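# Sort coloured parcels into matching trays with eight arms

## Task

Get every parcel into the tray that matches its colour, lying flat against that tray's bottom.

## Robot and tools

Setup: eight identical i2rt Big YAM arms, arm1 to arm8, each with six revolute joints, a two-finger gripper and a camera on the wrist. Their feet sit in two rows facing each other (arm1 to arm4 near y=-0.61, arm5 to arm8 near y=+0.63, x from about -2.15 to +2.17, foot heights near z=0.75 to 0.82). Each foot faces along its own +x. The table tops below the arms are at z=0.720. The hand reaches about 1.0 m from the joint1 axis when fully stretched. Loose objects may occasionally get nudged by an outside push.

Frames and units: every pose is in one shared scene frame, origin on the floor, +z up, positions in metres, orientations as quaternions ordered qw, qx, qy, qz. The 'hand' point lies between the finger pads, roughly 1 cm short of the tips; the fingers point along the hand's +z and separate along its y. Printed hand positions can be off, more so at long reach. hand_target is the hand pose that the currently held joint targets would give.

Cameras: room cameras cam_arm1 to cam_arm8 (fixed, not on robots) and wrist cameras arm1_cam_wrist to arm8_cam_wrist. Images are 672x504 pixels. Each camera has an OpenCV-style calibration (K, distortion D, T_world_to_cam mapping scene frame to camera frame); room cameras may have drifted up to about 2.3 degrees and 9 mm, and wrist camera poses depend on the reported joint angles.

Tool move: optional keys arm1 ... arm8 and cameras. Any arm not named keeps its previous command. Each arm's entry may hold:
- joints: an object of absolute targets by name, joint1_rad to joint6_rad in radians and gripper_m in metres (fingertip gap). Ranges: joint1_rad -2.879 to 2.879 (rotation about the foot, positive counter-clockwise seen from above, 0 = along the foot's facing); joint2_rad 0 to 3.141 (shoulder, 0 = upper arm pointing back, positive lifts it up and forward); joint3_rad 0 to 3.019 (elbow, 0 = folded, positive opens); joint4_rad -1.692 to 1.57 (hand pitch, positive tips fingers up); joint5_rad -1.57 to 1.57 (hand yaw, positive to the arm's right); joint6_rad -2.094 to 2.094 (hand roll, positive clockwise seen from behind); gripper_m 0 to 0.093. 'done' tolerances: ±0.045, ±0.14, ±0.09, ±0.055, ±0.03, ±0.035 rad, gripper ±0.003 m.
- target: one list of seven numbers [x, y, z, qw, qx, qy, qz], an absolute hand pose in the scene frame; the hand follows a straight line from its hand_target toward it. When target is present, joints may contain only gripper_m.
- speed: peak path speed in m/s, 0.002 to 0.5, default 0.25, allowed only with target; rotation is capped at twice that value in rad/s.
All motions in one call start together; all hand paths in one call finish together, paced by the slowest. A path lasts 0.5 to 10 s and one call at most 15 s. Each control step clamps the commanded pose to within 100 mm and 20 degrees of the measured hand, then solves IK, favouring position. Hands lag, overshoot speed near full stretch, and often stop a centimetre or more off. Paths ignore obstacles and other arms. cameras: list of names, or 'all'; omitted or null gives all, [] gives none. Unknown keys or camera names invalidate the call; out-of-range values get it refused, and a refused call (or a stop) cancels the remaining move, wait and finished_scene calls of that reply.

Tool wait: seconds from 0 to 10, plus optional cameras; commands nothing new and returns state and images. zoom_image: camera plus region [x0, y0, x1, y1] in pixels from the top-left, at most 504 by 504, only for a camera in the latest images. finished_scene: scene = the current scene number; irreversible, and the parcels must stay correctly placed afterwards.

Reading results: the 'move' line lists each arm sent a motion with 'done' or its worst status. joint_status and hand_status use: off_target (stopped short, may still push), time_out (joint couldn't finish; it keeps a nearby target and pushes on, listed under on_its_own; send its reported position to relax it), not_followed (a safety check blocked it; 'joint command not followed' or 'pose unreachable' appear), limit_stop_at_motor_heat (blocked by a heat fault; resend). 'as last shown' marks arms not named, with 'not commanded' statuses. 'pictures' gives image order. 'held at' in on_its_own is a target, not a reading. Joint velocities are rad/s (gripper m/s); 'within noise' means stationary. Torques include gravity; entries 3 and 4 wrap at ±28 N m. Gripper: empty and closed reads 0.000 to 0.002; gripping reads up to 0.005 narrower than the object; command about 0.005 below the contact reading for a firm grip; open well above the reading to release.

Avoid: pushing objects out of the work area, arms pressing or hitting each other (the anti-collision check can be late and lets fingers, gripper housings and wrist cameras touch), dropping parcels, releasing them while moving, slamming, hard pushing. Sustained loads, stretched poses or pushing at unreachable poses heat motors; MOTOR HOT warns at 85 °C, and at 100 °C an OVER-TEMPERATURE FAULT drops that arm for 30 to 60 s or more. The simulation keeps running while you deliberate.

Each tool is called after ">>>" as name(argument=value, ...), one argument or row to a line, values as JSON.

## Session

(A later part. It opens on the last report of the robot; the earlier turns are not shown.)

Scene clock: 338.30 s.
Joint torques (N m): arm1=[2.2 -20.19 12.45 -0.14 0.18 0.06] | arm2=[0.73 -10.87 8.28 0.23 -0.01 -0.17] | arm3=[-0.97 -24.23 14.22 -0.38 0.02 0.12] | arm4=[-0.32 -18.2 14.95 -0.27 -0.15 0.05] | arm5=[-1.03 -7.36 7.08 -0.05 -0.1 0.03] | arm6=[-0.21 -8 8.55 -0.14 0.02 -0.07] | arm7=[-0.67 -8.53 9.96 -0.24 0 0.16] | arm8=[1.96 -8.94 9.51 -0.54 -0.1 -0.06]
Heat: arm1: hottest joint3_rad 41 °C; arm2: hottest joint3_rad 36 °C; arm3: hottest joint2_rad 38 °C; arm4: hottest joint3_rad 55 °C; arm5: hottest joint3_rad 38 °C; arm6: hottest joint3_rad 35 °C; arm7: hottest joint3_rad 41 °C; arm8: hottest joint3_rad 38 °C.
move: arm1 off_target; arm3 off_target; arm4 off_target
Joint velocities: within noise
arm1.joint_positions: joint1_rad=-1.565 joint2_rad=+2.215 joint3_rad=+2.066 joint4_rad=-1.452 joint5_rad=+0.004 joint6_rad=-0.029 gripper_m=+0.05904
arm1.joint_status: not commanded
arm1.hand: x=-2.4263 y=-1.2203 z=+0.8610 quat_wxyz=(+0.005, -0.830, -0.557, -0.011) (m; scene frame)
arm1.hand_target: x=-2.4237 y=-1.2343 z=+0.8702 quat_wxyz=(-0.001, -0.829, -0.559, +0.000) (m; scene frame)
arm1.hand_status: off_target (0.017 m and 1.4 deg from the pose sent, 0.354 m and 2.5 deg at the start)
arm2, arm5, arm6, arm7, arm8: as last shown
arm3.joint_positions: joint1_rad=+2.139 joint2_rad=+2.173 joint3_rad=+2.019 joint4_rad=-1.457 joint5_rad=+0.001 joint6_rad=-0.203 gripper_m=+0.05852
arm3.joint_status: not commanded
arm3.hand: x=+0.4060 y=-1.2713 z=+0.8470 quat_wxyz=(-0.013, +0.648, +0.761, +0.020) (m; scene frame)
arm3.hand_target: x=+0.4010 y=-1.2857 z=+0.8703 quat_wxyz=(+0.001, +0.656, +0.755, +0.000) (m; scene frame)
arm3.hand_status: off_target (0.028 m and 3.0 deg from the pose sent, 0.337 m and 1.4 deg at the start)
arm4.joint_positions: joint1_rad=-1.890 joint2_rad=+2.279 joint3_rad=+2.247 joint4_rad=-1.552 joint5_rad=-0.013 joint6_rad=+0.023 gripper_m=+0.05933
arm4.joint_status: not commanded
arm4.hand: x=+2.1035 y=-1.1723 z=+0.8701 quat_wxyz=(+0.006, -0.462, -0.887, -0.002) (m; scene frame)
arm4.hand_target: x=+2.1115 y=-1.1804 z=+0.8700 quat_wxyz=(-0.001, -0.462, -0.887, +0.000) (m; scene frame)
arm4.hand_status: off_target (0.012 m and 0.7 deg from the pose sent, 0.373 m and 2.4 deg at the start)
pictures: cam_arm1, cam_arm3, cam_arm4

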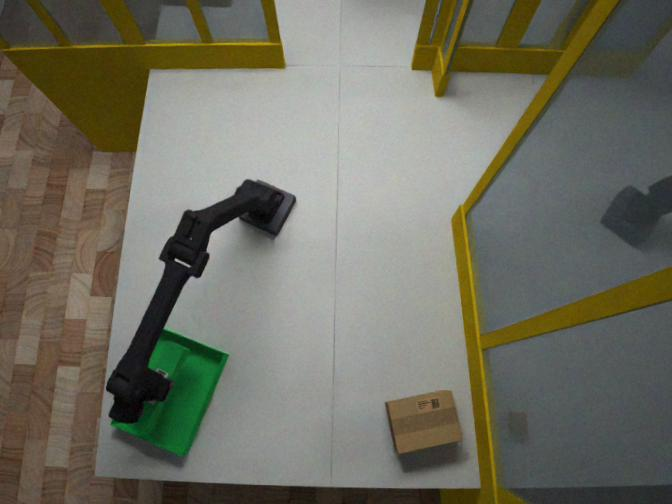

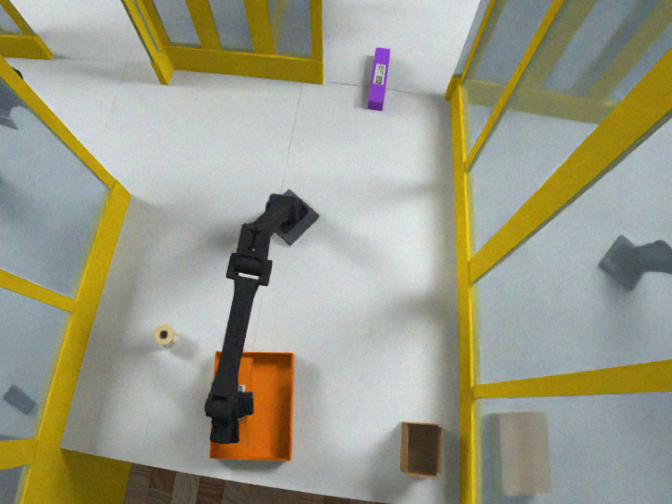

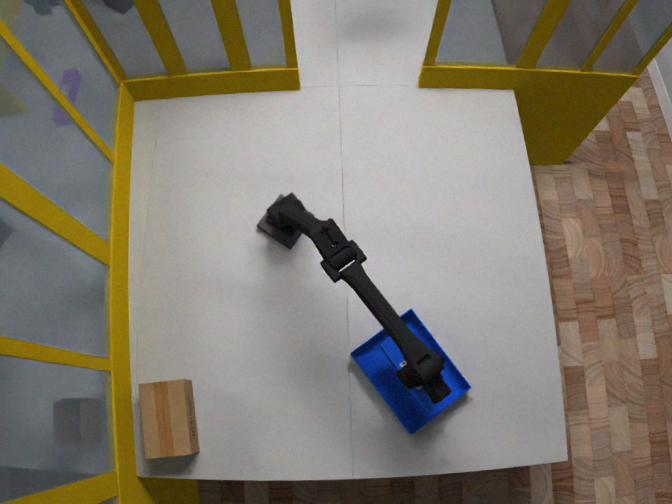

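>>> move(
  arm1={"target":[-2.402,-1.253,0.81,0,0.829,0.559,0],"speed":0.15},
  arm3={"target":[0.425,-1.302,0.82,0,0.656,0.755,0],"speed":0.15},
  arm4={"target":[2.112,-1.185,0.80,0,0.462,0.887,0],"speed":0.15},
  cameras=["cam_arm1","cam_arm3","cam_arm4"],
)

>>> zoom_image(
  camera="cam_arm1",
  region=[90, 310, 250, 470],
)

>>> zoom_image(
  camera="cam_arm3",
  region=[180, 320, 340, 480],
)

>>> zoom_image(
  camera="cam_arm4",
  region=[330, 290, 490, 450],
)

Scene clock: 357.60 s.
Joint torques (N m): arm1=[1.85 -20.78 8.9 0.69 0.15 0.08] | arm2=[0.73 -10.87 8.28 0.23 -0.01 -0.16] | arm3=[0.62 -25.35 13.3 0.47 0 0.17] | arm4=[-0.5 -19.66 10.61 0.72 -0.15 0.04] | arm5=[-1.14 -7.06 7.19 0.08 -0.07 0.05] | arm6=[-0.26 -8.12 8.55 -0.14 0.02 -0.07] | arm7=[-0.56 -8.59 9.94 -0.2 0 0.16] | arm8=[1.73 -9.05 9.54 -0.54 -0.1 -0.05]
Heat: arm1: hottest joint3_rad 42 °C; arm2: hottest joint3_rad 36 °C; arm3: hottest joint3_rad 40 °C; arm4: hottest joint3_rad 56 °C; arm5: hottest joint3_rad 38 °C; arm6: hottest joint3_rad 35 °C; arm7: hottest joint3_rad 41 °C; arm8: hottest joint3_rad 38 °C.
move: arm1 done; arm3 off_target; arm4 off_target
Joint velocities: within noise
arm1.joint_positions: joint1_rad=-1.520 joint2_rad=+2.279 joint3_rad=+2.066 joint4_rad=-1.367 joint5_rad=+0.004 joint6_rad=+0.009 gripper_m=+0.05904
arm1.joint_status: not commanded
arm1.hand: x=-2.4040 y=-1.2484 z=+0.8191 quat_wxyz=(-0.001, -0.828, -0.560, -0.001) (m; scene frame)
arm1.hand_target: x=-2.4019 y=-1.2528 z=+0.8100 quat_wxyz=(+0.000, -0.829, -0.559, +0.000) (m; scene frame)
arm1.hand_status: done (0.010 m and 0.2 deg from the pose sent, 0.065 m and 1.4 deg at the start)
arm2, arm5, arm6, arm8: as last shown
arm3.joint_positions: joint1_rad=+2.156 joint2_rad=+2.246 joint3_rad=+2.019 joint4_rad=-1.404 joint5_rad=+0.001 joint6_rad=-0.169 gripper_m=+0.05852
arm3.joint_status: not commanded
arm3.hand: x=+0.4173 y=-1.2805 z=+0.8000 quat_wxyz=(-0.020, +0.654, +0.756, +0.027) (m; scene frame)
arm3.hand_target: x=+0.4250 y=-1.3005 z=+0.8206 quat_wxyz=(+0.001, +0.656, +0.755, +0.000) (m; scene frame)
arm3.hand_status: off_target (0.030 m and 3.8 deg from the pose sent, 0.045 m and 3.0 deg at the start)
arm4.joint_positions: joint1_rad=-1.890 joint2_rad=+2.329 joint3_rad=+2.185 joint4_rad=-1.424 joint5_rad=-0.013 joint6_rad=+0.023 gripper_m=+0.05933
arm4.joint_status: not commanded
arm4.hand: x=+2.1099 y=-1.1826 z=+0.8125 quat_wxyz=(-0.001, -0.462, -0.887, +0.002) (m; scene frame)
arm4.hand_target: x=+2.1118 y=-1.1848 z=+0.8001 quat_wxyz=(+0.000, -0.462, -0.887, +0.000) (m; scene frame)
arm4.hand_status: off_target (0.013 m and 0.3 deg from the pose sent, 0.072 m and 0.7 deg at the start)
arm7.joint_positions: joint1_rad=-1.050 joint2_rad=+1.333 joint3_rad=+1.303 joint4_rad=-1.503 joint5_rad=-0.002 joint6_rad=-0.126 gripper_m=+0.09010
arm7.joint_status: not commanded
arm7.hand: x=-0.4700 y=+0.2273 z=+1.0557 quat_wxyz=(-0.011, -0.704, -0.710, +0.014) (m; scene frame)
arm7.hand_target: x=-0.4713 y=+0.2305 z=+1.0533 quat_wxyz=(-0.005, -0.707, -0.707, +0.007) (m; scene frame)
arm7.hand_status: not commanded
pictures: cam_arm1, cam_arm3, cam_arm4

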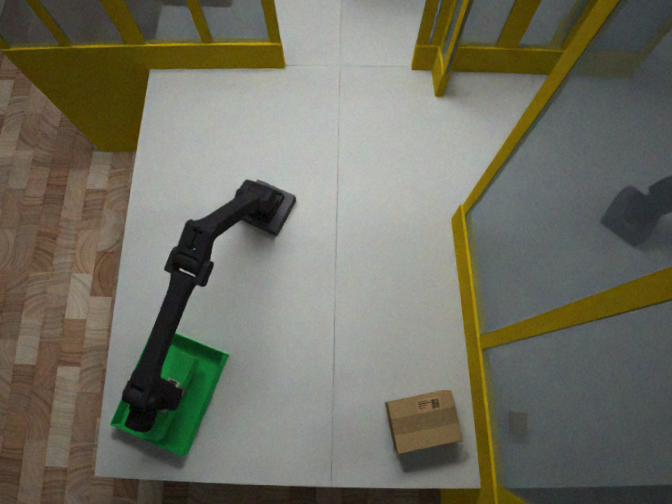

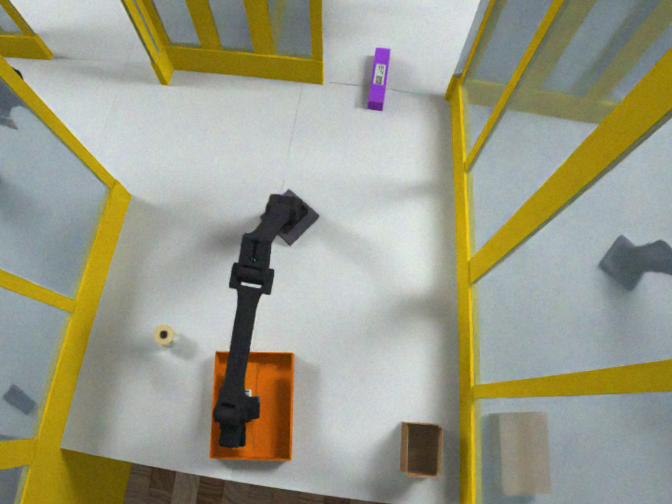

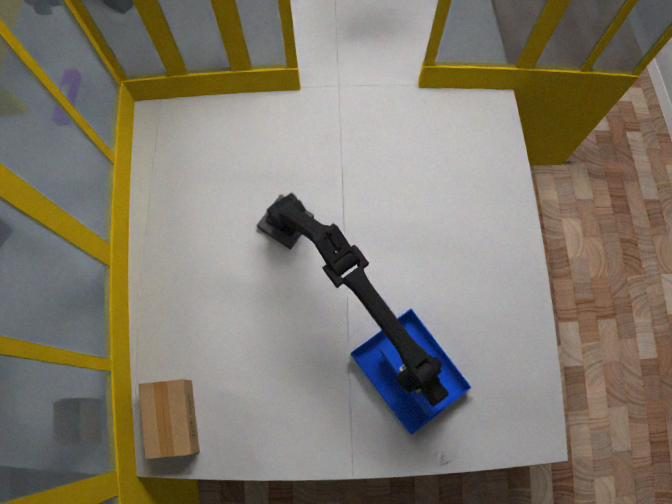

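Scaled by 3.150.

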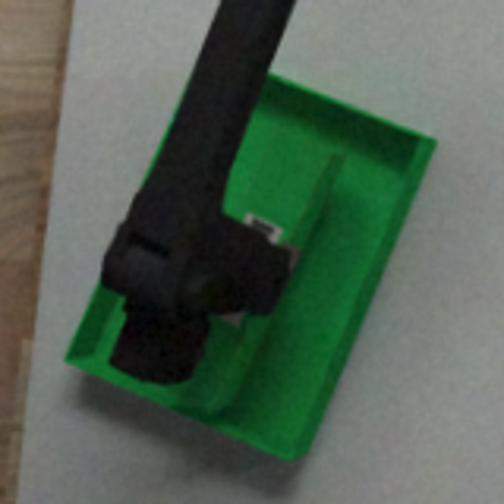

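Scaled by 3.150.

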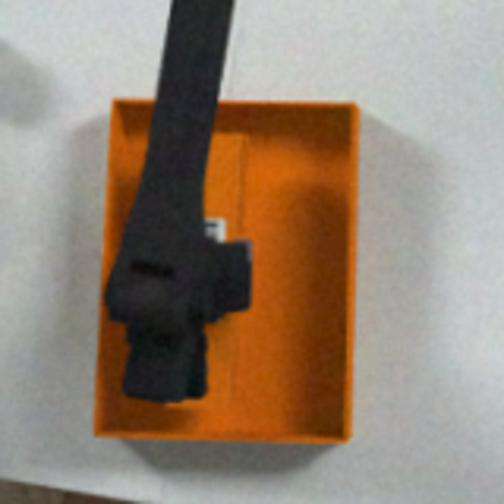

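Scaled by 3.150.

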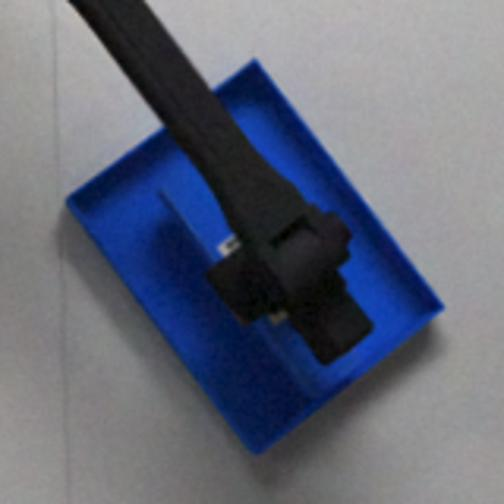

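>>> move(
  arm1={"target":[-2.402,-1.248,0.758,0,0.829,0.559,0],"speed":0.1},
  arm3={"target":[0.425,-1.296,0.778,0,0.656,0.755,0],"speed":0.1},
  arm4={"target":[2.112,-1.185,0.755,0,0.462,0.887,0],"speed":0.1},
  cameras=[],
)

>>> move(
  arm1={"target":[-2.402,-1.248,0.738,0,0.829,0.559,0],"speed":0.06},
  arm3={"target":[0.425,-1.296,0.755,0,0.656,0.755,0],"speed":0.06},
  arm4={"target":[2.112,-1.185,0.735,0,0.462,0.887,0],"speed":0.06},
  cameras=["arm1_cam_wrist","arm3_cam_wrist","arm4_cam_wrist"],
)

Scene clock: 366.57 s.
Joint torques (N m): arm1=[1.67 -20.54 7.8 0.73 0.17 0.05] | arm2=[0.73 -10.87 8.28 0.23 -0.01 -0.16] | arm3=[0.38 -24.18 9.13 0.65 0.02 0.12] | arm4=[-0.44 -19.08 9.92 0.77 -0.15 0.05] | arm5=[-0.73 -7.36 7.16 -0.09 -0.13 0.06] | arm6=[-0.32 -8.06 8.51 -0.13 0.02 -0.07] | arm7=[-0.79 -8.59 9.98 -0.21 -0.01 0.15] | arm8=[1.85 -9.11 9.54 -0.47 -0.1 -0.07]
Heat: arm1: hottest joint3_rad 41 °C; arm2: hottest joint3_rad 36 °C; arm3: hottest joint3_rad 40 °C; arm4: hottest joint3_rad 54 °C; arm5: hottest joint3_rad 38 °C; arm6: hottest joint3_rad 35 °C; arm7: hottest joint3_rad 41 °C; arm8: hottest joint3_rad 38 °C.
move: arm1 off_target; arm3 done; arm4 off_target
Joint velocities: within noise
arm1.joint_positions: joint1_rad=-1.520 joint2_rad=+2.308 joint3_rad=+1.990 joint4_rad=-1.251 joint5_rad=+0.004 joint6_rad=+0.010 gripper_m=+0.05904
arm1.joint_status: not commanded
arm1.hand: x=-2.4036 y=-1.2481 z=+0.7718 quat_wxyz=(-0.004, -0.829, -0.560, +0.003) (m; scene frame)
arm1.hand_target: x=-2.4019 y=-1.2477 z=+0.7580 quat_wxyz=(+0.000, -0.829, -0.559, +0.000) (m; scene frame)
arm1.hand_status: off_target (0.014 m and 0.6 deg from the pose sent, 0.061 m and 0.2 deg at the start)
arm2, arm5, arm6, arm7, arm8: as last shown
arm3.joint_positions: joint1_rad=+2.156 joint2_rad=+2.252 joint3_rad=+1.982 joint4_rad=-1.305 joint5_rad=+0.001 joint6_rad=-0.169 gripper_m=+0.05852
arm3.joint_status: not commanded
arm3.hand: x=+0.4171 y=-1.2917 z=+0.7813 quat_wxyz=(-0.002, +0.655, +0.756, +0.006) (m; scene frame)
arm3.hand_target: x=+0.4249 y=-1.2958 z=+0.7780 quat_wxyz=(+0.000, +0.656, +0.755, +0.000) (m; scene frame)
arm3.hand_status: done (0.010 m and 0.7 deg from the pose sent, 0.028 m and 3.8 deg at the start)
arm4.joint_positions: joint1_rad=-1.890 joint2_rad=+2.355 joint3_rad=+2.132 joint4_rad=-1.332 joint5_rad=-0.013 joint6_rad=+0.023 gripper_m=+0.05933
arm4.joint_status: not commanded
arm4.hand: x=+2.1115 y=-1.1857 z=+0.7747 quat_wxyz=(-0.007, -0.462, -0.887, +0.005) (m; scene frame)
arm4.hand_target: x=+2.1117 y=-1.1847 z=+0.7554 quat_wxyz=(+0.000, -0.462, -0.887, +0.000) (m; scene frame)
arm4.hand_status: off_target (0.020 m and 1.0 deg from the pose sent, 0.058 m and 0.3 deg at the start)
pictures: none
No camera images: "cameras" was empty.

Scene clock: 367.67 s.
Joint torques (N m): arm1=[1.55 -20.13 7.62 0.81 0.17 0.04] | arm2=[0.73 -10.81 8.28 0.23 -0.01 -0.16] | arm3=[0.44 -24.23 9.1 0.58 0.02 0.12] | arm4=[-0.38 -18.73 9.57 0.84 -0.15 0.05] | arm5=[-0.79 -7.41 7.17 -0.03 -0.12 0.07] | arm6=[-0.26 -8 8.53 -0.13 0.02 -0.07] | arm7=[-0.79 -8.76 9.94 -0.24 0 0.15] | arm8=[1.67 -9 9.57 -0.54 -0.09 -0.06]
Heat: arm1: hottest joint3_rad 41 °C; arm2: hottest joint3_rad 36 °C; arm3: hottest joint3_rad 40 °C; arm4: hottest joint3_rad 54 °C; arm5: hottest joint3_rad 38 °C; arm6: hottest joint3_rad 35 °C; arm7: hottest joint3_rad 41 °C; arm8: hottest joint3_rad 38 °C.
move: arm1 off_target; arm3 done; arm4 off_target
Joint velocities: within noise
arm1.joint_positions: joint1_rad=-1.520 joint2_rad=+2.322 joint3_rad=+1.976 joint4_rad=-1.212 joint5_rad=+0.004 joint6_rad=+0.010 gripper_m=+0.05904
arm1.joint_status: not commanded
arm1.hand: x=-2.4045 y=-1.2507 z=+0.7574 quat_wxyz=(-0.007, -0.828, -0.560, +0.008) (m; scene frame)
arm1.hand_target: x=-2.4019 y=-1.2476 z=+0.7383 quat_wxyz=(+0.000, -0.829, -0.559, +0.000) (m; scene frame)
arm1.hand_status: off_target (0.020 m and 1.2 deg from the pose sent, 0.034 m and 0.6 deg at the start)
arm2, arm5, arm6, arm7, arm8: as last shown
arm3.joint_positions: joint1_rad=+2.156 joint2_rad=+2.274 joint3_rad=+1.957 joint4_rad=-1.259 joint5_rad=+0.002 joint6_rad=-0.169 gripper_m=+0.05852
arm3.joint_status: not commanded
arm3.hand: x=+0.4172 y=-1.2916 z=+0.7578 quat_wxyz=(-0.002, +0.655, +0.756, +0.006) (m; scene frame)
arm3.hand_target: x=+0.4249 y=-1.2958 z=+0.7549 quat_wxyz=(+0.000, +0.656, +0.755, +0.000) (m; scene frame)
arm3.hand_status: done (0.009 m and 0.7 deg from the pose sent, 0.028 m and 0.7 deg at the start)
arm4.joint_positions: joint1_rad=-1.890 joint2_rad=+2.366 joint3_rad=+2.114 joint4_rad=-1.295 joint5_rad=-0.013 joint6_rad=+0.023 gripper_m=+0.05933
arm4.joint_status: not commanded
arm4.hand: x=+2.1125 y=-1.1874 z=+0.7602 quat_wxyz=(-0.011, -0.462, -0.887, +0.007) (m; scene frame)
arm4.hand_target: x=+2.1115 y=-1.1844 z=+0.7355 quat_wxyz=(+0.000, -0.462, -0.887, +0.000) (m; scene frame)
arm4.hand_status: off_target (0.025 m and 1.4 deg from the pose sent, 0.040 m and 0.9 deg at the start)
pictures: arm1_cam_wrist, arm3_cam_wrist, arm4_cam_wrist
camera_calibration:
arm1_cam_wrist: T_world_to_cam=[[-0.921895, 0.387366, -0.00755661, -1.72543], [0.317883, 0.767394, 0.556827, 1.30711], [0.221495, 0.510934, -0.830594, 1.92737], [0, 0, 0, 1]] pos_world=[-2.43308, -1.31945, 0.859992]
arm3_cam_wrist: T_world_to_cam=[[-0.990465, -0.13771, 0.00387648, 0.231288], [-0.108831, 0.799388, 0.590876, 0.635929], [-0.0844684, 0.58482, -0.806753, 1.52598], [0, 0, 0, 1]] pos_world=[0.427189, -1.36893, 0.854435]
arm4_cam_wrist: T_world_to_cam=[[-0.81177, -0.583812, 0.0138791, 1.0085], [-0.477078, 0.676691, 0.56079, 1.38973], [-0.336788, 0.448611, -0.827842, 1.99833], [0, 0, 0, 1]] pos_world=[2.15469, -1.24811, 0.860955]

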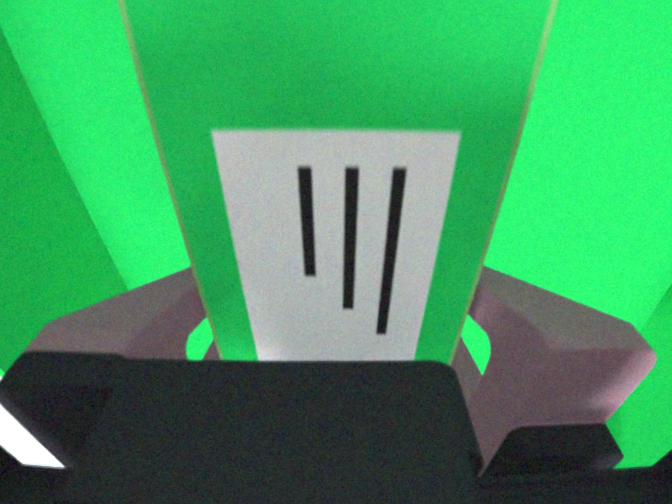

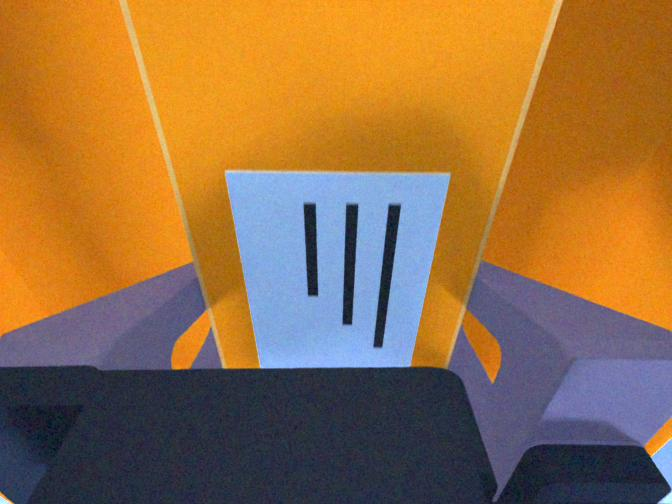

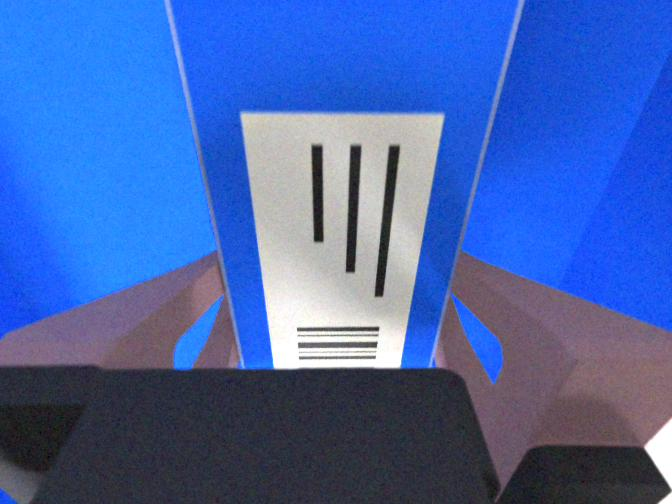

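>>> move(
  arm1={"target":[-2.402,-1.246,0.732,0,0.829,0.559,0],"speed":0.05},
  arm3={"target":[0.425,-1.296,0.743,0,0.656,0.755,0],"speed":0.05},
  arm4={"target":[2.112,-1.183,0.728,0,0.462,0.887,0],"speed":0.05},
  cameras=[],
)

>>> move(
  arm1={"joints":{"gripper_m":0.09}},
  arm3={"joints":{"gripper_m":0.09}},
  arm4={"joints":{"gripper_m":0.09}},
  cameras=[],
)

>>> move(
  arm1={"target":[-2.402,-1.246,0.92,0,0.829,0.559,0],"speed":0.2},
  arm3={"target":[0.425,-1.296,0.92,0,0.656,0.755,0],"speed":0.2},
  arm4={"target":[2.112,-1.183,0.92,0,0.462,0.887,0],"speed":0.2},
  cameras=[],
)

>>> move(
  arm1={"target":[-2.302,-0.954,1.05,0,0.829,0.559,0],"speed":0.4},
  arm3={"target":[0.417,-0.992,1.05,0,0.656,0.755,0],"speed":0.4},
  arm4={"target":[1.916,-0.916,1.05,0,0.462,0.887,0],"speed":0.4},
  cameras=["cam_arm1","cam_arm3","cam_arm4"],
)

>>> move(
  arm3={"joints":{"joint1_rad":-1.368,"joint6_rad":-0.408}},
  cameras=[],
)

>>> move(
  arm3={"target":[0.705,-0.005,0.875,0,-0.707,0.707,0],"speed":0.4},
  cameras=["arm3_cam_wrist"],
)

Scene clock: 390.00 s.
Joint torques (N m): arm1=[1.49 -19.9 6.9 0.77 0.19 0.05] | arm2=[0.73 -10.87 8.27 0.21 -0.01 -0.17] | arm3=[0.44 -23.71 8.77 0.68 0.01 0.12] | arm4=[-0.21 -18.67 8.34 1.46 -0.15 0.06] | arm5=[-0.85 -7.65 7.04 -0.21 -0.1 0.09] | arm6=[-0.32 -8 8.55 -0.16 0.02 -0.07] | arm7=[-0.73 -8.64 9.96 -0.18 0 0.16] | arm8=[1.61 -9.05 9.55 -0.44 -0.11 -0.07]
Heat: arm1: hottest joint3_rad 39 °C; arm2: hottest joint3_rad 36 °C; arm3: hottest joint3_rad 37 °C; arm4: hottest joint3_rad 52 °C; arm5: hottest joint3_rad 38 °C; arm6: hottest joint3_rad 35 °C; arm7: hottest joint3_rad 42 °C; arm8: hottest joint3_rad 38 °C.
move: arm1 off_target; arm3 off_target; arm4 off_target
Joint velocities: within noise
arm1.joint_positions: joint1_rad=-1.520 joint2_rad=+2.322 joint3_rad=+1.971 joint4_rad=-1.201 joint5_rad=+0.004 joint6_rad=+0.010 gripper_m=+0.05904
arm1.joint_status: not commanded
arm1.hand: x=-2.4048 y=-1.2515 z=+0.7556 quat_wxyz=(-0.009, -0.828, -0.560, +0.011) (m; scene frame)
arm1.hand_target: x=-2.4018 y=-1.2455 z=+0.7324 quat_wxyz=(+0.000, -0.829, -0.559, +0.000) (m; scene frame)
arm1.hand_status: off_target (0.024 m and 1.6 deg from the pose sent, 0.026 m and 1.3 deg at the start)
arm2, arm5, arm6, arm7, arm8: as last shown
arm3.joint_positions: joint1_rad=+2.156 joint2_rad=+2.279 joint3_rad=+1.948 joint4_rad=-1.236 joint5_rad=+0.002 joint6_rad=-0.169 gripper_m=+0.05852
arm3.joint_status: not commanded
arm3.hand: x=+0.4172 y=-1.2936 z=+0.7515 quat_wxyz=(+0.001, +0.655, +0.756, +0.002) (m; scene frame)
arm3.hand_target: x=+0.4249 y=-1.2958 z=+0.7432 quat_wxyz=(+0.000, +0.656, +0.755, +0.000) (m; scene frame)
arm3.hand_status: off_target (0.012 m and 0.3 deg from the pose sent, 0.017 m and 0.7 deg at the start)
arm4.joint_positions: joint1_rad=-1.890 joint2_rad=+2.366 joint3_rad=+2.112 joint4_rad=-1.292 joint5_rad=-0.013 joint6_rad=+0.023 gripper_m=+0.05933
arm4.joint_status: not commanded
arm4.hand: x=+2.1124 y=-1.1873 z=+0.7592 quat_wxyz=(-0.011, -0.462, -0.887, +0.007) (m; scene frame)
arm4.hand_target: x=+2.1112 y=-1.1821 z=+0.7287 quat_wxyz=(+0.000, -0.462, -0.887, +0.000) (m; scene frame)
arm4.hand_status: off_target (0.032 m and 1.4 deg from the pose sent, 0.032 m and 1.4 deg at the start)
pictures: none
No camera images: "cameras" was empty.

Scene clock: 390.63 s.
Joint torques (N m): arm1=[1.38 -19.84 7.45 0.79 0.19 0.04] | arm2=[0.73 -10.81 8.27 0.21 -0.01 -0.16] | arm3=[0.56 -23.82 8.76 0.62 0.02 0.11] | arm4=[-0.21 -18.73 9.36 0.81 -0.15 0.06] | arm5=[-0.62 -7.65 7.02 0.01 -0.07 0.06] | arm6=[-0.32 -8.06 8.54 -0.14 0.02 -0.07] | arm7=[-0.62 -8.76 10 -0.23 0 0.15] | arm8=[1.49 -9.11 9.5 -0.49 -0.09 -0.07]
Heat: arm1: hottest joint3_rad 39 °C; arm2: hottest joint3_rad 36 °C; arm3: hottest joint3_rad 37 °C; arm4: hottest joint3_rad 52 °C; arm5: hottest joint3_rad 38 °C; arm6: hottest joint3_rad 35 °C; arm7: hottest joint3_rad 42 °C; arm8: hottest joint3_rad 38 °C.
move: arm1 done; arm3 done; arm4 done
Joint velocities: within noise
arm1.joint_positions: joint1_rad=-1.520 joint2_rad=+2.322 joint3_rad=+1.964 joint4_rad=-1.198 joint5_rad=+0.004 joint6_rad=+0.010 gripper_m=+0.08981
arm1.joint_status: all done
arm1.hand: x=-2.4040 y=-1.2495 z=+0.7527 quat_wxyz=(-0.007, -0.828, -0.560, +0.008) (m; scene frame)
arm1.hand_target: x=-2.4018 y=-1.2454 z=+0.7324 quat_wxyz=(+0.000, -0.829, -0.559, +0.000) (m; scene frame)
arm1.hand_status: not commanded
arm2, arm5, arm6, arm7, arm8: as last shown
arm3.joint_positions: joint1_rad=+2.156 joint2_rad=+2.279 joint3_rad=+1.948 joint4_rad=-1.236 joint5_rad=+0.002 joint6_rad=-0.169 gripper_m=+0.08988
arm3.joint_status: all done
arm3.hand: x=+0.4172 y=-1.2936 z=+0.7515 quat_wxyz=(+0.001, +0.655, +0.756, +0.002) (m; scene frame)
arm3.hand_target: x=+0.4249 y=-1.2958 z=+0.7432 quat_wxyz=(+0.000, +0.656, +0.755, +0.000) (m; scene frame)
arm3.hand_status: not commanded
arm4.joint_positions: joint1_rad=-1.890 joint2_rad=+2.368 joint3_rad=+2.099 joint4_rad=-1.276 joint5_rad=-0.013 joint6_rad=+0.023 gripper_m=+0.08983
arm4.joint_status: all done
arm4.hand: x=+2.1119 y=-1.1867 z=+0.7534 quat_wxyz=(-0.011, -0.462, -0.887, +0.007) (m; scene frame)
arm4.hand_target: x=+2.1112 y=-1.1821 z=+0.7285 quat_wxyz=(+0.000, -0.462, -0.887, +0.000) (m; scene frame)
arm4.hand_status: not commanded
pictures: none
No camera images: "cameras" was empty.

Scene clock: 392.50 s.
Joint torques (N m): arm1=[1.85 -19.49 12.68 -0.17 0.14 0.05] | arm2=[0.73 -10.87 8.28 0.21 -0.01 -0.17] | arm3=[0.56 -24.94 14.24 -0.25 -0.01 0.12] | arm4=[-0.56 -18.84 14.61 -0.24 -0.15 0.02] | arm5=[-0.97 -7.36 7.05 -0.03 -0.06 0.04] | arm6=[-0.26 -8.06 8.53 -0.14 0.02 -0.07] | arm7=[-0.62 -8.64 9.96 -0.2 0 0.15] | arm8=[1.85 -8.76 9.57 -0.54 -0.09 -0.05]
Heat: arm1: hottest joint3_rad 39 °C; arm2: hottest joint3_rad 36 °C; arm3: hottest joint3_rad 37 °C; arm4: hottest joint3_rad 52 °C; arm5: hottest joint3_rad 38 °C; arm6: hottest joint3_rad 35 °C; arm7: hottest joint3_rad 42 °C; arm8: hottest joint3_rad 38 °C.
move: arm1 off_target; arm3 off_target; arm4 done
Joint velocities: within noise
arm1.joint_positions: joint1_rad=-1.520 joint2_rad=+2.211 joint3_rad=+2.196 joint4_rad=-1.583 joint5_rad=+0.004 joint6_rad=+0.010 gripper_m=+0.08990
arm1.joint_status: not commanded
arm1.hand: x=-2.3997 y=-1.2354 z=+0.9137 quat_wxyz=(+0.004, -0.828, -0.560, -0.008) (m; scene frame)
arm1.hand_target: x=-2.4018 y=-1.2455 z=+0.9199 quat_wxyz=(+0.000, -0.829, -0.559, +0.000) (m; scene frame)
arm1.hand_status: off_target (0.013 m and 1.1 deg from the pose sent, 0.167 m and 1.3 deg at the start)
arm2, arm5, arm6, arm7, arm8: as last shown
arm3.joint_positions: joint1_rad=+2.157 joint2_rad=+2.202 joint3_rad=+2.192 joint4_rad=-1.605 joint5_rad=+0.002 joint6_rad=-0.168 gripper_m=+0.08997
arm3.joint_status: not commanded
arm3.hand: x=+0.4172 y=-1.2836 z=+0.8945 quat_wxyz=(-0.014, +0.654, +0.756, +0.021) (m; scene frame)
arm3.hand_target: x=+0.4251 y=-1.2946 z=+0.9200 quat_wxyz=(+0.001, +0.656, +0.755, +0.000) (m; scene frame)
arm3.hand_status: off_target (0.029 m and 2.9 deg from the pose sent, 0.169 m and 0.3 deg at the start; pose on its path clipped on 6 of 56 steps)
arm4.joint_positions: joint1_rad=-1.890 joint2_rad=+2.298 joint3_rad=+2.404 joint4_rad=-1.684 joint5_rad=-0.013 joint6_rad=+0.023 gripper_m=+0.08991
arm4.joint_status: not commanded
arm4.hand: x=+2.1065 y=-1.1751 z=+0.9169 quat_wxyz=(+0.003, -0.462, -0.887, +0.000) (m; scene frame)
arm4.hand_target: x=+2.1115 y=-1.1825 z=+0.9198 quat_wxyz=(-0.005, -0.462, -0.887, +0.002) (m; scene frame)
arm4.hand_status: done (0.010 m and 0.4 deg from the pose sent, 0.166 m and 1.5 deg at the start; a joint's target at an end of its range on 21 of 56 steps)
pictures: none
No camera images: "cameras" was empty.

Scene clock: 394.30 s.
Joint torques (N m): arm1=[0.56 -7.77 7.94 -0.16 0.17 -0.07] | arm2=[0.79 -10.87 8.28 0.23 -0.01 -0.17] | arm3=[-1.79 -11.93 9.29 -0.23 0 -0.18] | arm4=[-0.91 -7.82 9.66 -0.18 -0.14 -0.03] | arm5=[-0.67 -7.24 7.19 -0.09 -0.07 0.05] | arm6=[-0.26 -8.12 8.55 -0.16 0.02 -0.07] | arm7=[-0.67 -8.7 9.94 -0.21 0.01 0.15] | arm8=[1.73 -9 9.58 -0.55 -0.1 -0.06]
Heat: arm1: hottest joint3_rad 39 °C; arm2: hottest joint3_rad 36 °C; arm3: hottest joint3_rad 37 °C; arm4: hottest joint3_rad 52 °C; arm5: hottest joint3_rad 38 °C; arm6: hottest joint3_rad 35 °C; arm7: hottest joint3_rad 42 °C; arm8: hottest joint3_rad 38 °C.
move: arm1 done; arm3 done; arm4 done
Joint velocities: within noise
arm1.joint_positions: joint1_rad=-1.533 joint2_rad=+1.330 joint3_rad=+1.383 joint4_rad=-1.599 joint5_rad=+0.005 joint6_rad=-0.007 gripper_m=+0.08990
arm1.joint_status: not commanded
arm1.hand: x=-2.2985 y=-0.9592 z=+1.0581 quat_wxyz=(-0.010, -0.828, -0.561, +0.013) (m; scene frame)
arm1.hand_target: x=-2.3018 y=-0.9540 z=+1.0501 quat_wxyz=(+0.000, -0.829, -0.559, +0.000) (m; scene frame)
arm1.hand_status: done (0.010 m and 1.9 deg from the pose sent, 0.328 m and 1.1 deg at the start)
arm2.joint_positions: joint1_rad=-2.125 joint2_rad=+1.325 joint3_rad=+1.293 joint4_rad=-1.520 joint5_rad=+0.002 joint6_rad=+0.373 gripper_m=+0.08992
arm2.joint_status: not commanded
arm2.hand: x=-0.4955 y=-0.4908 z=+1.0537 quat_wxyz=(-0.009, -0.008, -1.000, -0.003) (m; scene frame)
arm2.hand_target: x=-0.4981 y=-0.4890 z=+1.0500 quat_wxyz=(+0.000, +0.000, -1.000, +0.000) (m; scene frame)
arm2.hand_status: not commanded
arm3.joint_positions: joint1_rad=+2.156 joint2_rad=+1.332 joint3_rad=+1.411 joint4_rad=-1.637 joint5_rad=+0.002 joint6_rad=-0.168 gripper_m=+0.08997
arm3.joint_status: not commanded
arm3.hand: x=+0.4233 y=-0.9955 z=+1.0480 quat_wxyz=(+0.003, +0.655, +0.756, -0.001) (m; scene frame)
arm3.hand_target: x=+0.4172 y=-0.9920 z=+1.0500 quat_wxyz=(+0.000, +0.656, +0.755, +0.000) (m; scene frame)
arm3.hand_status: done (0.007 m and 0.5 deg from the pose sent, 0.330 m and 2.9 deg at the start)
arm4.joint_positions: joint1_rad=-1.890 joint2_rad=+1.330 joint3_rad=+1.416 joint4_rad=-1.632 joint5_rad=-0.013 joint6_rad=+0.023 gripper_m=+0.08991
arm4.joint_status: not commanded
arm4.hand: x=+1.9200 y=-0.9173 z=+1.0553 quat_wxyz=(-0.011, -0.462, -0.887, +0.007) (m; scene frame)
arm4.hand_target: x=+1.9160 y=-0.9159 z=+1.0501 quat_wxyz=(+0.000, -0.462, -0.887, +0.000) (m; scene frame)
arm4.hand_status: done (0.007 m and 1.5 deg from the pose sent, 0.348 m and 0.4 deg at the start)
arm5.joint_positions: joint1_rad=+1.585 joint2_rad=+1.330 joint3_rad=+1.312 joint4_rad=-1.536 joint5_rad=+0.000 joint6_rad=-0.255 gripper_m=+0.08988
arm5.joint_status: not commanded
arm5.hand: x=+2.0696 y=+0.2708 z=+1.0495 quat_wxyz=(+0.003, +0.704, +0.710, -0.004) (m; scene frame)
arm5.hand_target: x=+2.0700 y=+0.2720 z=+1.0501 quat_wxyz=(+0.000, +0.707, +0.707, +0.000) (m; scene frame)
arm5.hand_status: not commanded
arm6.joint_positions: joint1_rad=-1.196 joint2_rad=+1.349 joint3_rad=+1.242 joint4_rad=-1.468 joint5_rad=+0.000 joint6_rad=-0.240 gripper_m=+0.08989
arm6.joint_status: not commanded
arm6.hand: x=+0.7579 y=+0.2561 z=+1.0451 quat_wxyz=(+0.001, -0.708, -0.706, -0.002) (m; scene frame)
arm6.hand_target: x=+0.7600 y=+0.2580 z=+1.0500 quat_wxyz=(+0.000, -0.707, -0.707, +0.000) (m; scene frame)
arm6.hand_status: not commanded
arm7: as last shown
arm8.joint_positions: joint1_rad=+0.344 joint2_rad=+1.331 joint3_rad=+1.402 joint4_rad=-1.623 joint5_rad=+0.000 joint6_rad=-0.261 gripper_m=+0.08993
arm8.joint_status: not commanded
arm8.hand: x=-1.7610 y=+0.2854 z=+1.0539 quat_wxyz=(-0.005, -0.708, -0.706, +0.009) (m; scene frame)
arm8.hand_target: x=-1.7610 y=+0.2880 z=+1.0501 quat_wxyz=(+0.000, -0.707, -0.707, +0.000) (m; scene frame)
arm8.hand_status: not commanded
pictures: cam_arm1, cam_arm3, cam_arm4

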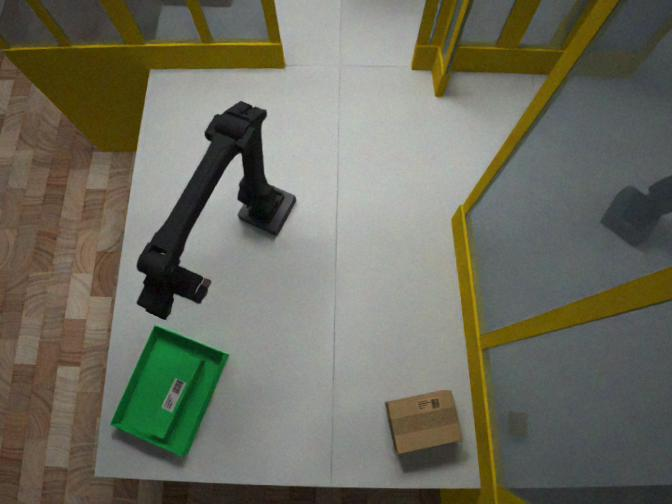

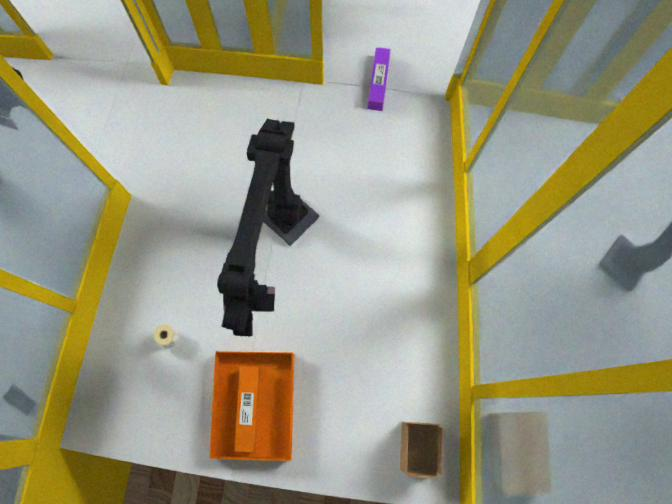

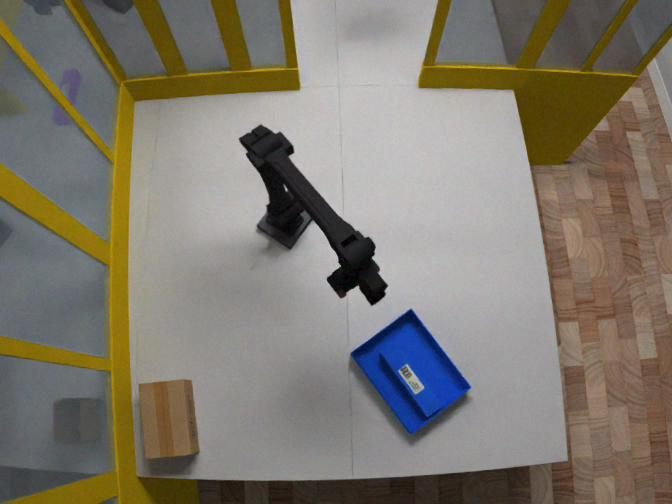

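Scene clock: 397.53 s.
Joint torques (N m): arm1=[0.32 -8 7.94 -0.14 0.17 -0.08] | arm2=[0.73 -10.81 8.28 0.23 -0.01 -0.17] | arm3=[-0.38 -11.75 9.31 -0.25 -0.17 -0.23] | arm4=[-0.91 -7.82 9.66 -0.2 -0.14 -0.03] | arm5=[-1.03 -7.3 7.13 -0.01 -0.11 0.03] | arm6=[-0.26 -8.06 8.54 -0.14 0.02 -0.07] | arm7=[-0.62 -8.53 9.96 -0.25 0 0.16] | arm8=[1.9 -8.94 9.55 -0.51 -0.08 -0.07]
Heat: arm1: hottest joint3_rad 39 °C; arm2: hottest joint3_rad 36 °C; arm3: hottest joint3_rad 37 °C; arm4: hottest joint3_rad 51 °C; arm5: hottest joint3_rad 38 °C; arm6: hottest joint3_rad 35 °C; arm7: hottest joint3_rad 42 °C; arm8: hottest joint3_rad 38 °C.
move: arm3 done
Joint velocities: within noise
arm1, arm2, arm4, arm5, arm6, arm7, arm8: as last shown
arm3.joint_positions: joint1_rad=-1.372 joint2_rad=+1.332 joint3_rad=+1.411 joint4_rad=-1.637 joint5_rad=+0.006 joint6_rad=-0.392 gripper_m=+0.09001
arm3.joint_status: all done
arm3.hand: x=+0.5879 y=-0.2639 z=+1.0532 quat_wxyz=(-0.011, +0.700, -0.714, +0.000) (m; scene frame)
arm3.hand_target: x=+0.5853 y=-0.2663 z=+1.0552 quat_wxyz=(-0.008, +0.707, -0.707, +0.001) (m; scene frame)
arm3.hand_status: not commanded
pictures: none
No camera images: "cameras" was empty.

Scene clock: 399.47 s.
Joint torques (N m): arm1=[0.15 -7.94 8.06 -0.12 0.16 -0.06] | arm2=[0.73 -10.81 8.28 0.21 -0.01 -0.17] | arm3=[-1.2 -23.12 13.93 -0.4 -0.31 -0.22] | arm4=[-0.91 -7.82 9.66 -0.18 -0.14 -0.03] | arm5=[-0.67 -7.59 7.23 -0.03 -0.07 -0.01] | arm6=[-0.21 -8 8.51 -0.16 0.02 -0.07] | arm7=[-0.56 -8.76 9.98 -0.23 -0.01 0.15] | arm8=[1.73 -8.88 9.54 -0.5 -0.1 -0.08]
Heat: arm1: hottest joint3_rad 39 °C; arm2: hottest joint3_rad 36 °C; arm3: hottest joint3_rad 37 °C; arm4: hottest joint3_rad 51 °C; arm5: hottest joint3_rad 38 °C; arm6: hottest joint3_rad 35 °C; arm7: hottest joint3_rad 42 °C; arm8: hottest joint3_rad 38 °C.
move: arm3 off_target
Joint velocities: within noise
arm1, arm2, arm4, arm5, arm6, arm8: as last shown
arm3.joint_positions: joint1_rad=-1.372 joint2_rad=+2.146 joint3_rad=+1.974 joint4_rad=-1.445 joint5_rad=+0.002 joint6_rad=-0.402 gripper_m=+0.09001
arm3.joint_status: not commanded
arm3.hand: x=+0.6954 y=-0.0171 z=+0.8570 quat_wxyz=(+0.017, +0.704, -0.710, +0.009) (m; scene frame)
arm3.hand_target: x=+0.7047 y=-0.0060 z=+0.8752 quat_wxyz=(-0.001, +0.707, -0.707, +0.000) (m; scene frame)
arm3.hand_status: off_target (0.024 m and 2.3 deg from the pose sent, 0.335 m and 1.7 deg at the start)
arm7.joint_positions: joint1_rad=-1.050 joint2_rad=+1.333 joint3_rad=+1.303 joint4_rad=-1.503 joint5_rad=-0.002 joint6_rad=-0.126 gripper_m=+0.09010
arm7.joint_status: not commanded
arm7.hand: x=-0.4700 y=+0.2273 z=+1.0557 quat_wxyz=(-0.011, -0.704, -0.710, +0.014) (m; scene frame)
arm7.hand_target: x=-0.4713 y=+0.2305 z=+1.0533 quat_wxyz=(-0.005, -0.707, -0.707, +0.007) (m; scene frame)
arm7.hand_status: not commanded
pictures: arm3_cam_wrist
camera_calibration:
arm3_cam_wrist: T_world_to_cam=[[0.999903, -0.0138785, -0.00085929, -0.695989], [-0.0104495, -0.79075, 0.61205, -0.524958], [-0.00917379, -0.611982, -0.790819, 0.797661], [0, 0, 0, 1]] pos_world=[0.697754, 0.0633844, 0.951507]

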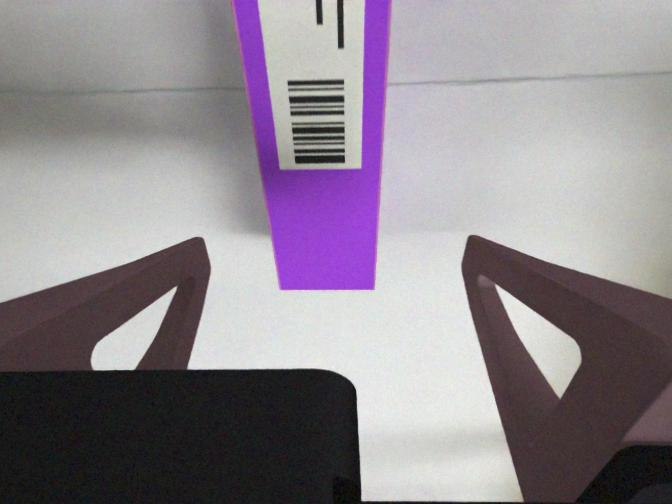

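>>> move(
  arm3={"target":[0.692,0.022,0.8,0,-0.707,0.707,0],"speed":0.2},
  cameras=[],
)

>>> move(
  arm3={"target":[0.692,0.02,0.742,0,-0.707,0.707,0],"speed":0.12},
  cameras=["arm3_cam_wrist"],
)

Scene clock: 405.30 s.
Joint torques (N m): arm1=[0.62 -7.71 8.05 -0.13 0.16 -0.07] | arm2=[0.73 -10.87 8.28 0.21 -0.01 -0.16] | arm3=[0.44 -25.05 12.4 0.5 -0.31 0.13] | arm4=[-0.85 -7.82 9.66 -0.2 -0.14 -0.03] | arm5=[-0.62 -8.06 7.09 -0.13 -0.1 0.03] | arm6=[-0.32 -8.06 8.55 -0.14 0.02 -0.07] | arm7=[-0.62 -8.76 9.92 -0.25 -0.01 0.15] | arm8=[1.61 -9.17 9.55 -0.57 -0.09 -0.05]
Heat: arm1: hottest joint3_rad 38 °C; arm2: hottest joint3_rad 36 °C; arm3: hottest joint2_rad 37 °C; arm4: hottest joint3_rad 50 °C; arm5: hottest joint3_rad 38 °C; arm6: hottest joint3_rad 35 °C; arm7: hottest joint3_rad 42 °C; arm8: hottest joint3_rad 38 °C.
move: arm3 off_target
Joint velocities: within noise
arm1, arm2, arm4, arm5, arm6, arm7, arm8: as last shown
arm3.joint_positions: joint1_rad=-1.360 joint2_rad=+2.261 joint3_rad=+1.974 joint4_rad=-1.351 joint5_rad=+0.000 joint6_rad=-0.401 gripper_m=+0.09001
arm3.joint_status: not commanded
arm3.hand: x=+0.6945 y=+0.0007 z=+0.7825 quat_wxyz=(+0.027, +0.707, -0.706, +0.013) (m; scene frame)
arm3.hand_target: x=+0.6915 y=+0.0210 z=+0.8005 quat_wxyz=(+0.000, +0.707, -0.707, +0.000) (m; scene frame)
arm3.hand_status: off_target (0.028 m and 3.4 deg from the pose sent, 0.069 m and 2.3 deg at the start)
pictures: none
No camera images: "cameras" was empty.

Scene clock: 406.53 s.
Joint torques (N m): arm1=[0.56 -7.88 7.87 -0.09 0.14 -0.05] | arm2=[0.73 -10.81 8.28 0.21 -0.01 -0.17] | arm3=[0.56 -24.76 9.01 0.59 -0.25 0.13] | arm4=[-0.85 -7.77 9.66 -0.2 -0.14 -0.03] | arm5=[-0.26 -7.77 7.13 -0.12 -0.08 0.03] | arm6=[-0.26 -8 8.53 -0.16 0.02 -0.07] | arm7=[-0.56 -8.64 9.99 -0.21 -0.01 0.16] | arm8=[1.44 -8.94 9.54 -0.51 -0.08 -0.06]
Heat: arm1: hottest joint3_rad 38 °C; arm2: hottest joint3_rad 36 °C; arm3: hottest joint2_rad 37 °C; arm4: hottest joint3_rad 49 °C; arm5: hottest joint3_rad 38 °C; arm6: hottest joint3_rad 35 °C; arm7: hottest joint3_rad 42 °C; arm8: hottest joint3_rad 38 °C.
move: arm3 off_target
Joint velocities: within noise
arm1, arm2, arm4, arm5, arm6, arm7, arm8: as last shown
arm3.joint_positions: joint1_rad=-1.360 joint2_rad=+2.301 joint3_rad=+1.940 joint4_rad=-1.232 joint5_rad=+0.000 joint6_rad=-0.401 gripper_m=+0.09001
arm3.joint_status: not commanded
arm3.hand: x=+0.6992 y=+0.0118 z=+0.7434 quat_wxyz=(+0.006, +0.708, -0.707, +0.004) (m; scene frame)
arm3.hand_target: x=+0.6920 y=+0.0199 z=+0.7421 quat_wxyz=(+0.000, +0.707, -0.707, +0.000) (m; scene frame)
arm3.hand_status: off_target (0.011 m and 0.8 deg from the pose sent, 0.045 m and 3.4 deg at the start)
pictures: arm3_cam_wrist
camera_calibration:
arm3_cam_wrist: T_world_to_cam=[[0.999973, -0.00325418, 0.00656993, -0.705176], [-0.0065181, -0.804863, 0.593425, -0.42129], [0.00335678, -0.593452, -0.804862, 0.72701], [0, 0, 0, 1]] pos_world=[0.699971, 0.0900703, 0.83978]

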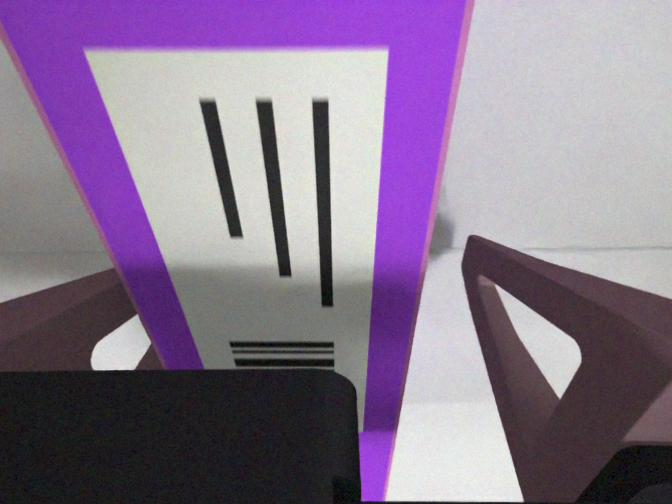

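>>> move(
  arm3={"joints":{"gripper_m":0.045}},
  cameras=[],
)

>>> move(
  arm3={"target":[0.69,-0.005,0.94,0,-0.707,0.707,0],"speed":0.25},
  cameras=["arm3_cam_wrist"],
)

Scene clock: 416.10 s.
Joint torques (N m): arm1=[0.26 -7.82 7.9 -0.16 0.16 -0.07] | arm2=[0.73 -10.87 8.27 0.23 -0.01 -0.16] | arm3=[0.38 -24.35 9.02 0.58 -0.25 0.11] | arm4=[-0.85 -7.77 9.66 -0.18 -0.14 -0.03] | arm5=[-1.14 -7.88 7.1 -0.09 -0.12 0.06] | arm6=[-0.26 -8.06 8.54 -0.16 0.02 -0.08] | arm7=[-0.67 -8.82 9.92 -0.23 -0.01 0.16] | arm8=[1.67 -8.7 9.54 -0.46 -0.09 -0.06]
Heat: arm1: hottest joint3_rad 38 °C; arm2: hottest joint3_rad 36 °C; arm3: hottest joint2_rad 37 °C; arm4: hottest joint3_rad 48 °C; arm5: hottest joint3_rad 38 °C; arm6: hottest joint3_rad 35 °C; arm7: hottest joint3_rad 42 °C; arm8: hottest joint3_rad 38 °C.
move: arm3 off_target
Joint velocities: within noise
arm1, arm2, arm4, arm5, arm6, arm7, arm8: as last shown
arm3.joint_positions: joint1_rad=-1.360 joint2_rad=+2.301 joint3_rad=+1.940 joint4_rad=-1.232 joint5_rad=-0.001 joint6_rad=-0.401 gripper_m=+0.05866
arm3.joint_status: gripper_m off_target (ended at +0.05868, target +0.04500)
arm3.hand: x=+0.6992 y=+0.0118 z=+0.7434 quat_wxyz=(+0.006, +0.708, -0.707, +0.004) (m; scene frame)
arm3.hand_target: x=+0.6919 y=+0.0198 z=+0.7421 quat_wxyz=(+0.000, +0.707, -0.707, +0.000) (m; scene frame)
arm3.hand_status: not commanded
pictures: none
No camera images: "cameras" was empty.

Scene clock: 417.83 s.
Joint torques (N m): arm1=[0.44 -7.71 8.05 -0.09 0.14 -0.04] | arm2=[0.79 -10.87 8.28 0.23 -0.01 -0.16] | arm3=[-0.62 -24.23 14.6 -0.39 -0.24 0] | arm4=[-0.91 -7.77 9.66 -0.18 -0.14 -0.03] | arm5=[-0.85 -7.47 7.1 -0.1 -0.07 0.05] | arm6=[-0.32 -8 8.53 -0.14 0.02 -0.07] | arm7=[-0.62 -8.7 9.96 -0.25 -0.01 0.15] | arm8=[1.73 -8.7 9.52 -0.49 -0.09 -0.07]
Heat: arm1: hottest joint3_rad 38 °C; arm2: hottest joint3_rad 36 °C; arm3: hottest joint2_rad 37 °C; arm4: hottest joint3_rad 48 °C; arm5: hottest joint3_rad 38 °C; arm6: hottest joint3_rad 35 °C; arm7: hottest joint3_rad 42 °C; arm8: hottest joint3_rad 38 °C.
move: arm3 off_target
Joint velocities: within noise
arm1, arm2, arm4, arm5, arm6, arm7, arm8: as last shown
arm3.joint_positions: joint1_rad=-1.360 joint2_rad=+2.130 joint3_rad=+2.088 joint4_rad=-1.595 joint5_rad=-0.001 joint6_rad=-0.401 gripper_m=+0.05866
arm3.joint_status: not commanded
arm3.hand: x=+0.6860 y=-0.0181 z=+0.9107 quat_wxyz=(+0.027, +0.707, -0.706, +0.012) (m; scene frame)
arm3.hand_target: x=+0.6894 y=-0.0065 z=+0.9401 quat_wxyz=(-0.001, +0.707, -0.707, +0.000) (m; scene frame)
arm3.hand_status: off_target (0.032 m and 3.4 deg from the pose sent, 0.198 m and 0.8 deg at the start; pose on its path clipped on 11 of 52 steps)
pictures: arm3_cam_wrist
camera_calibration:
arm3_cam_wrist: T_world_to_cam=[[0.999933, -0.0034895, -0.0110117, -0.677122], [0.00417123, -0.779882, 0.625913, -0.581112], [-0.0107719, -0.625917, -0.779815, 0.830212], [0, 0, 0, 1]] pos_world=[0.688443, 0.064082, 1.00368]

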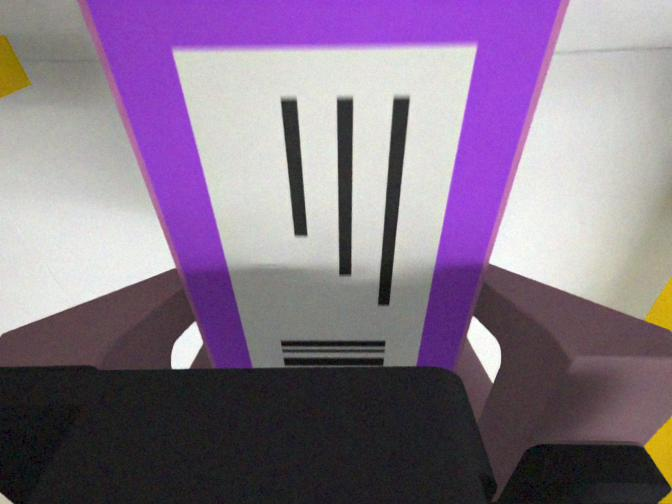

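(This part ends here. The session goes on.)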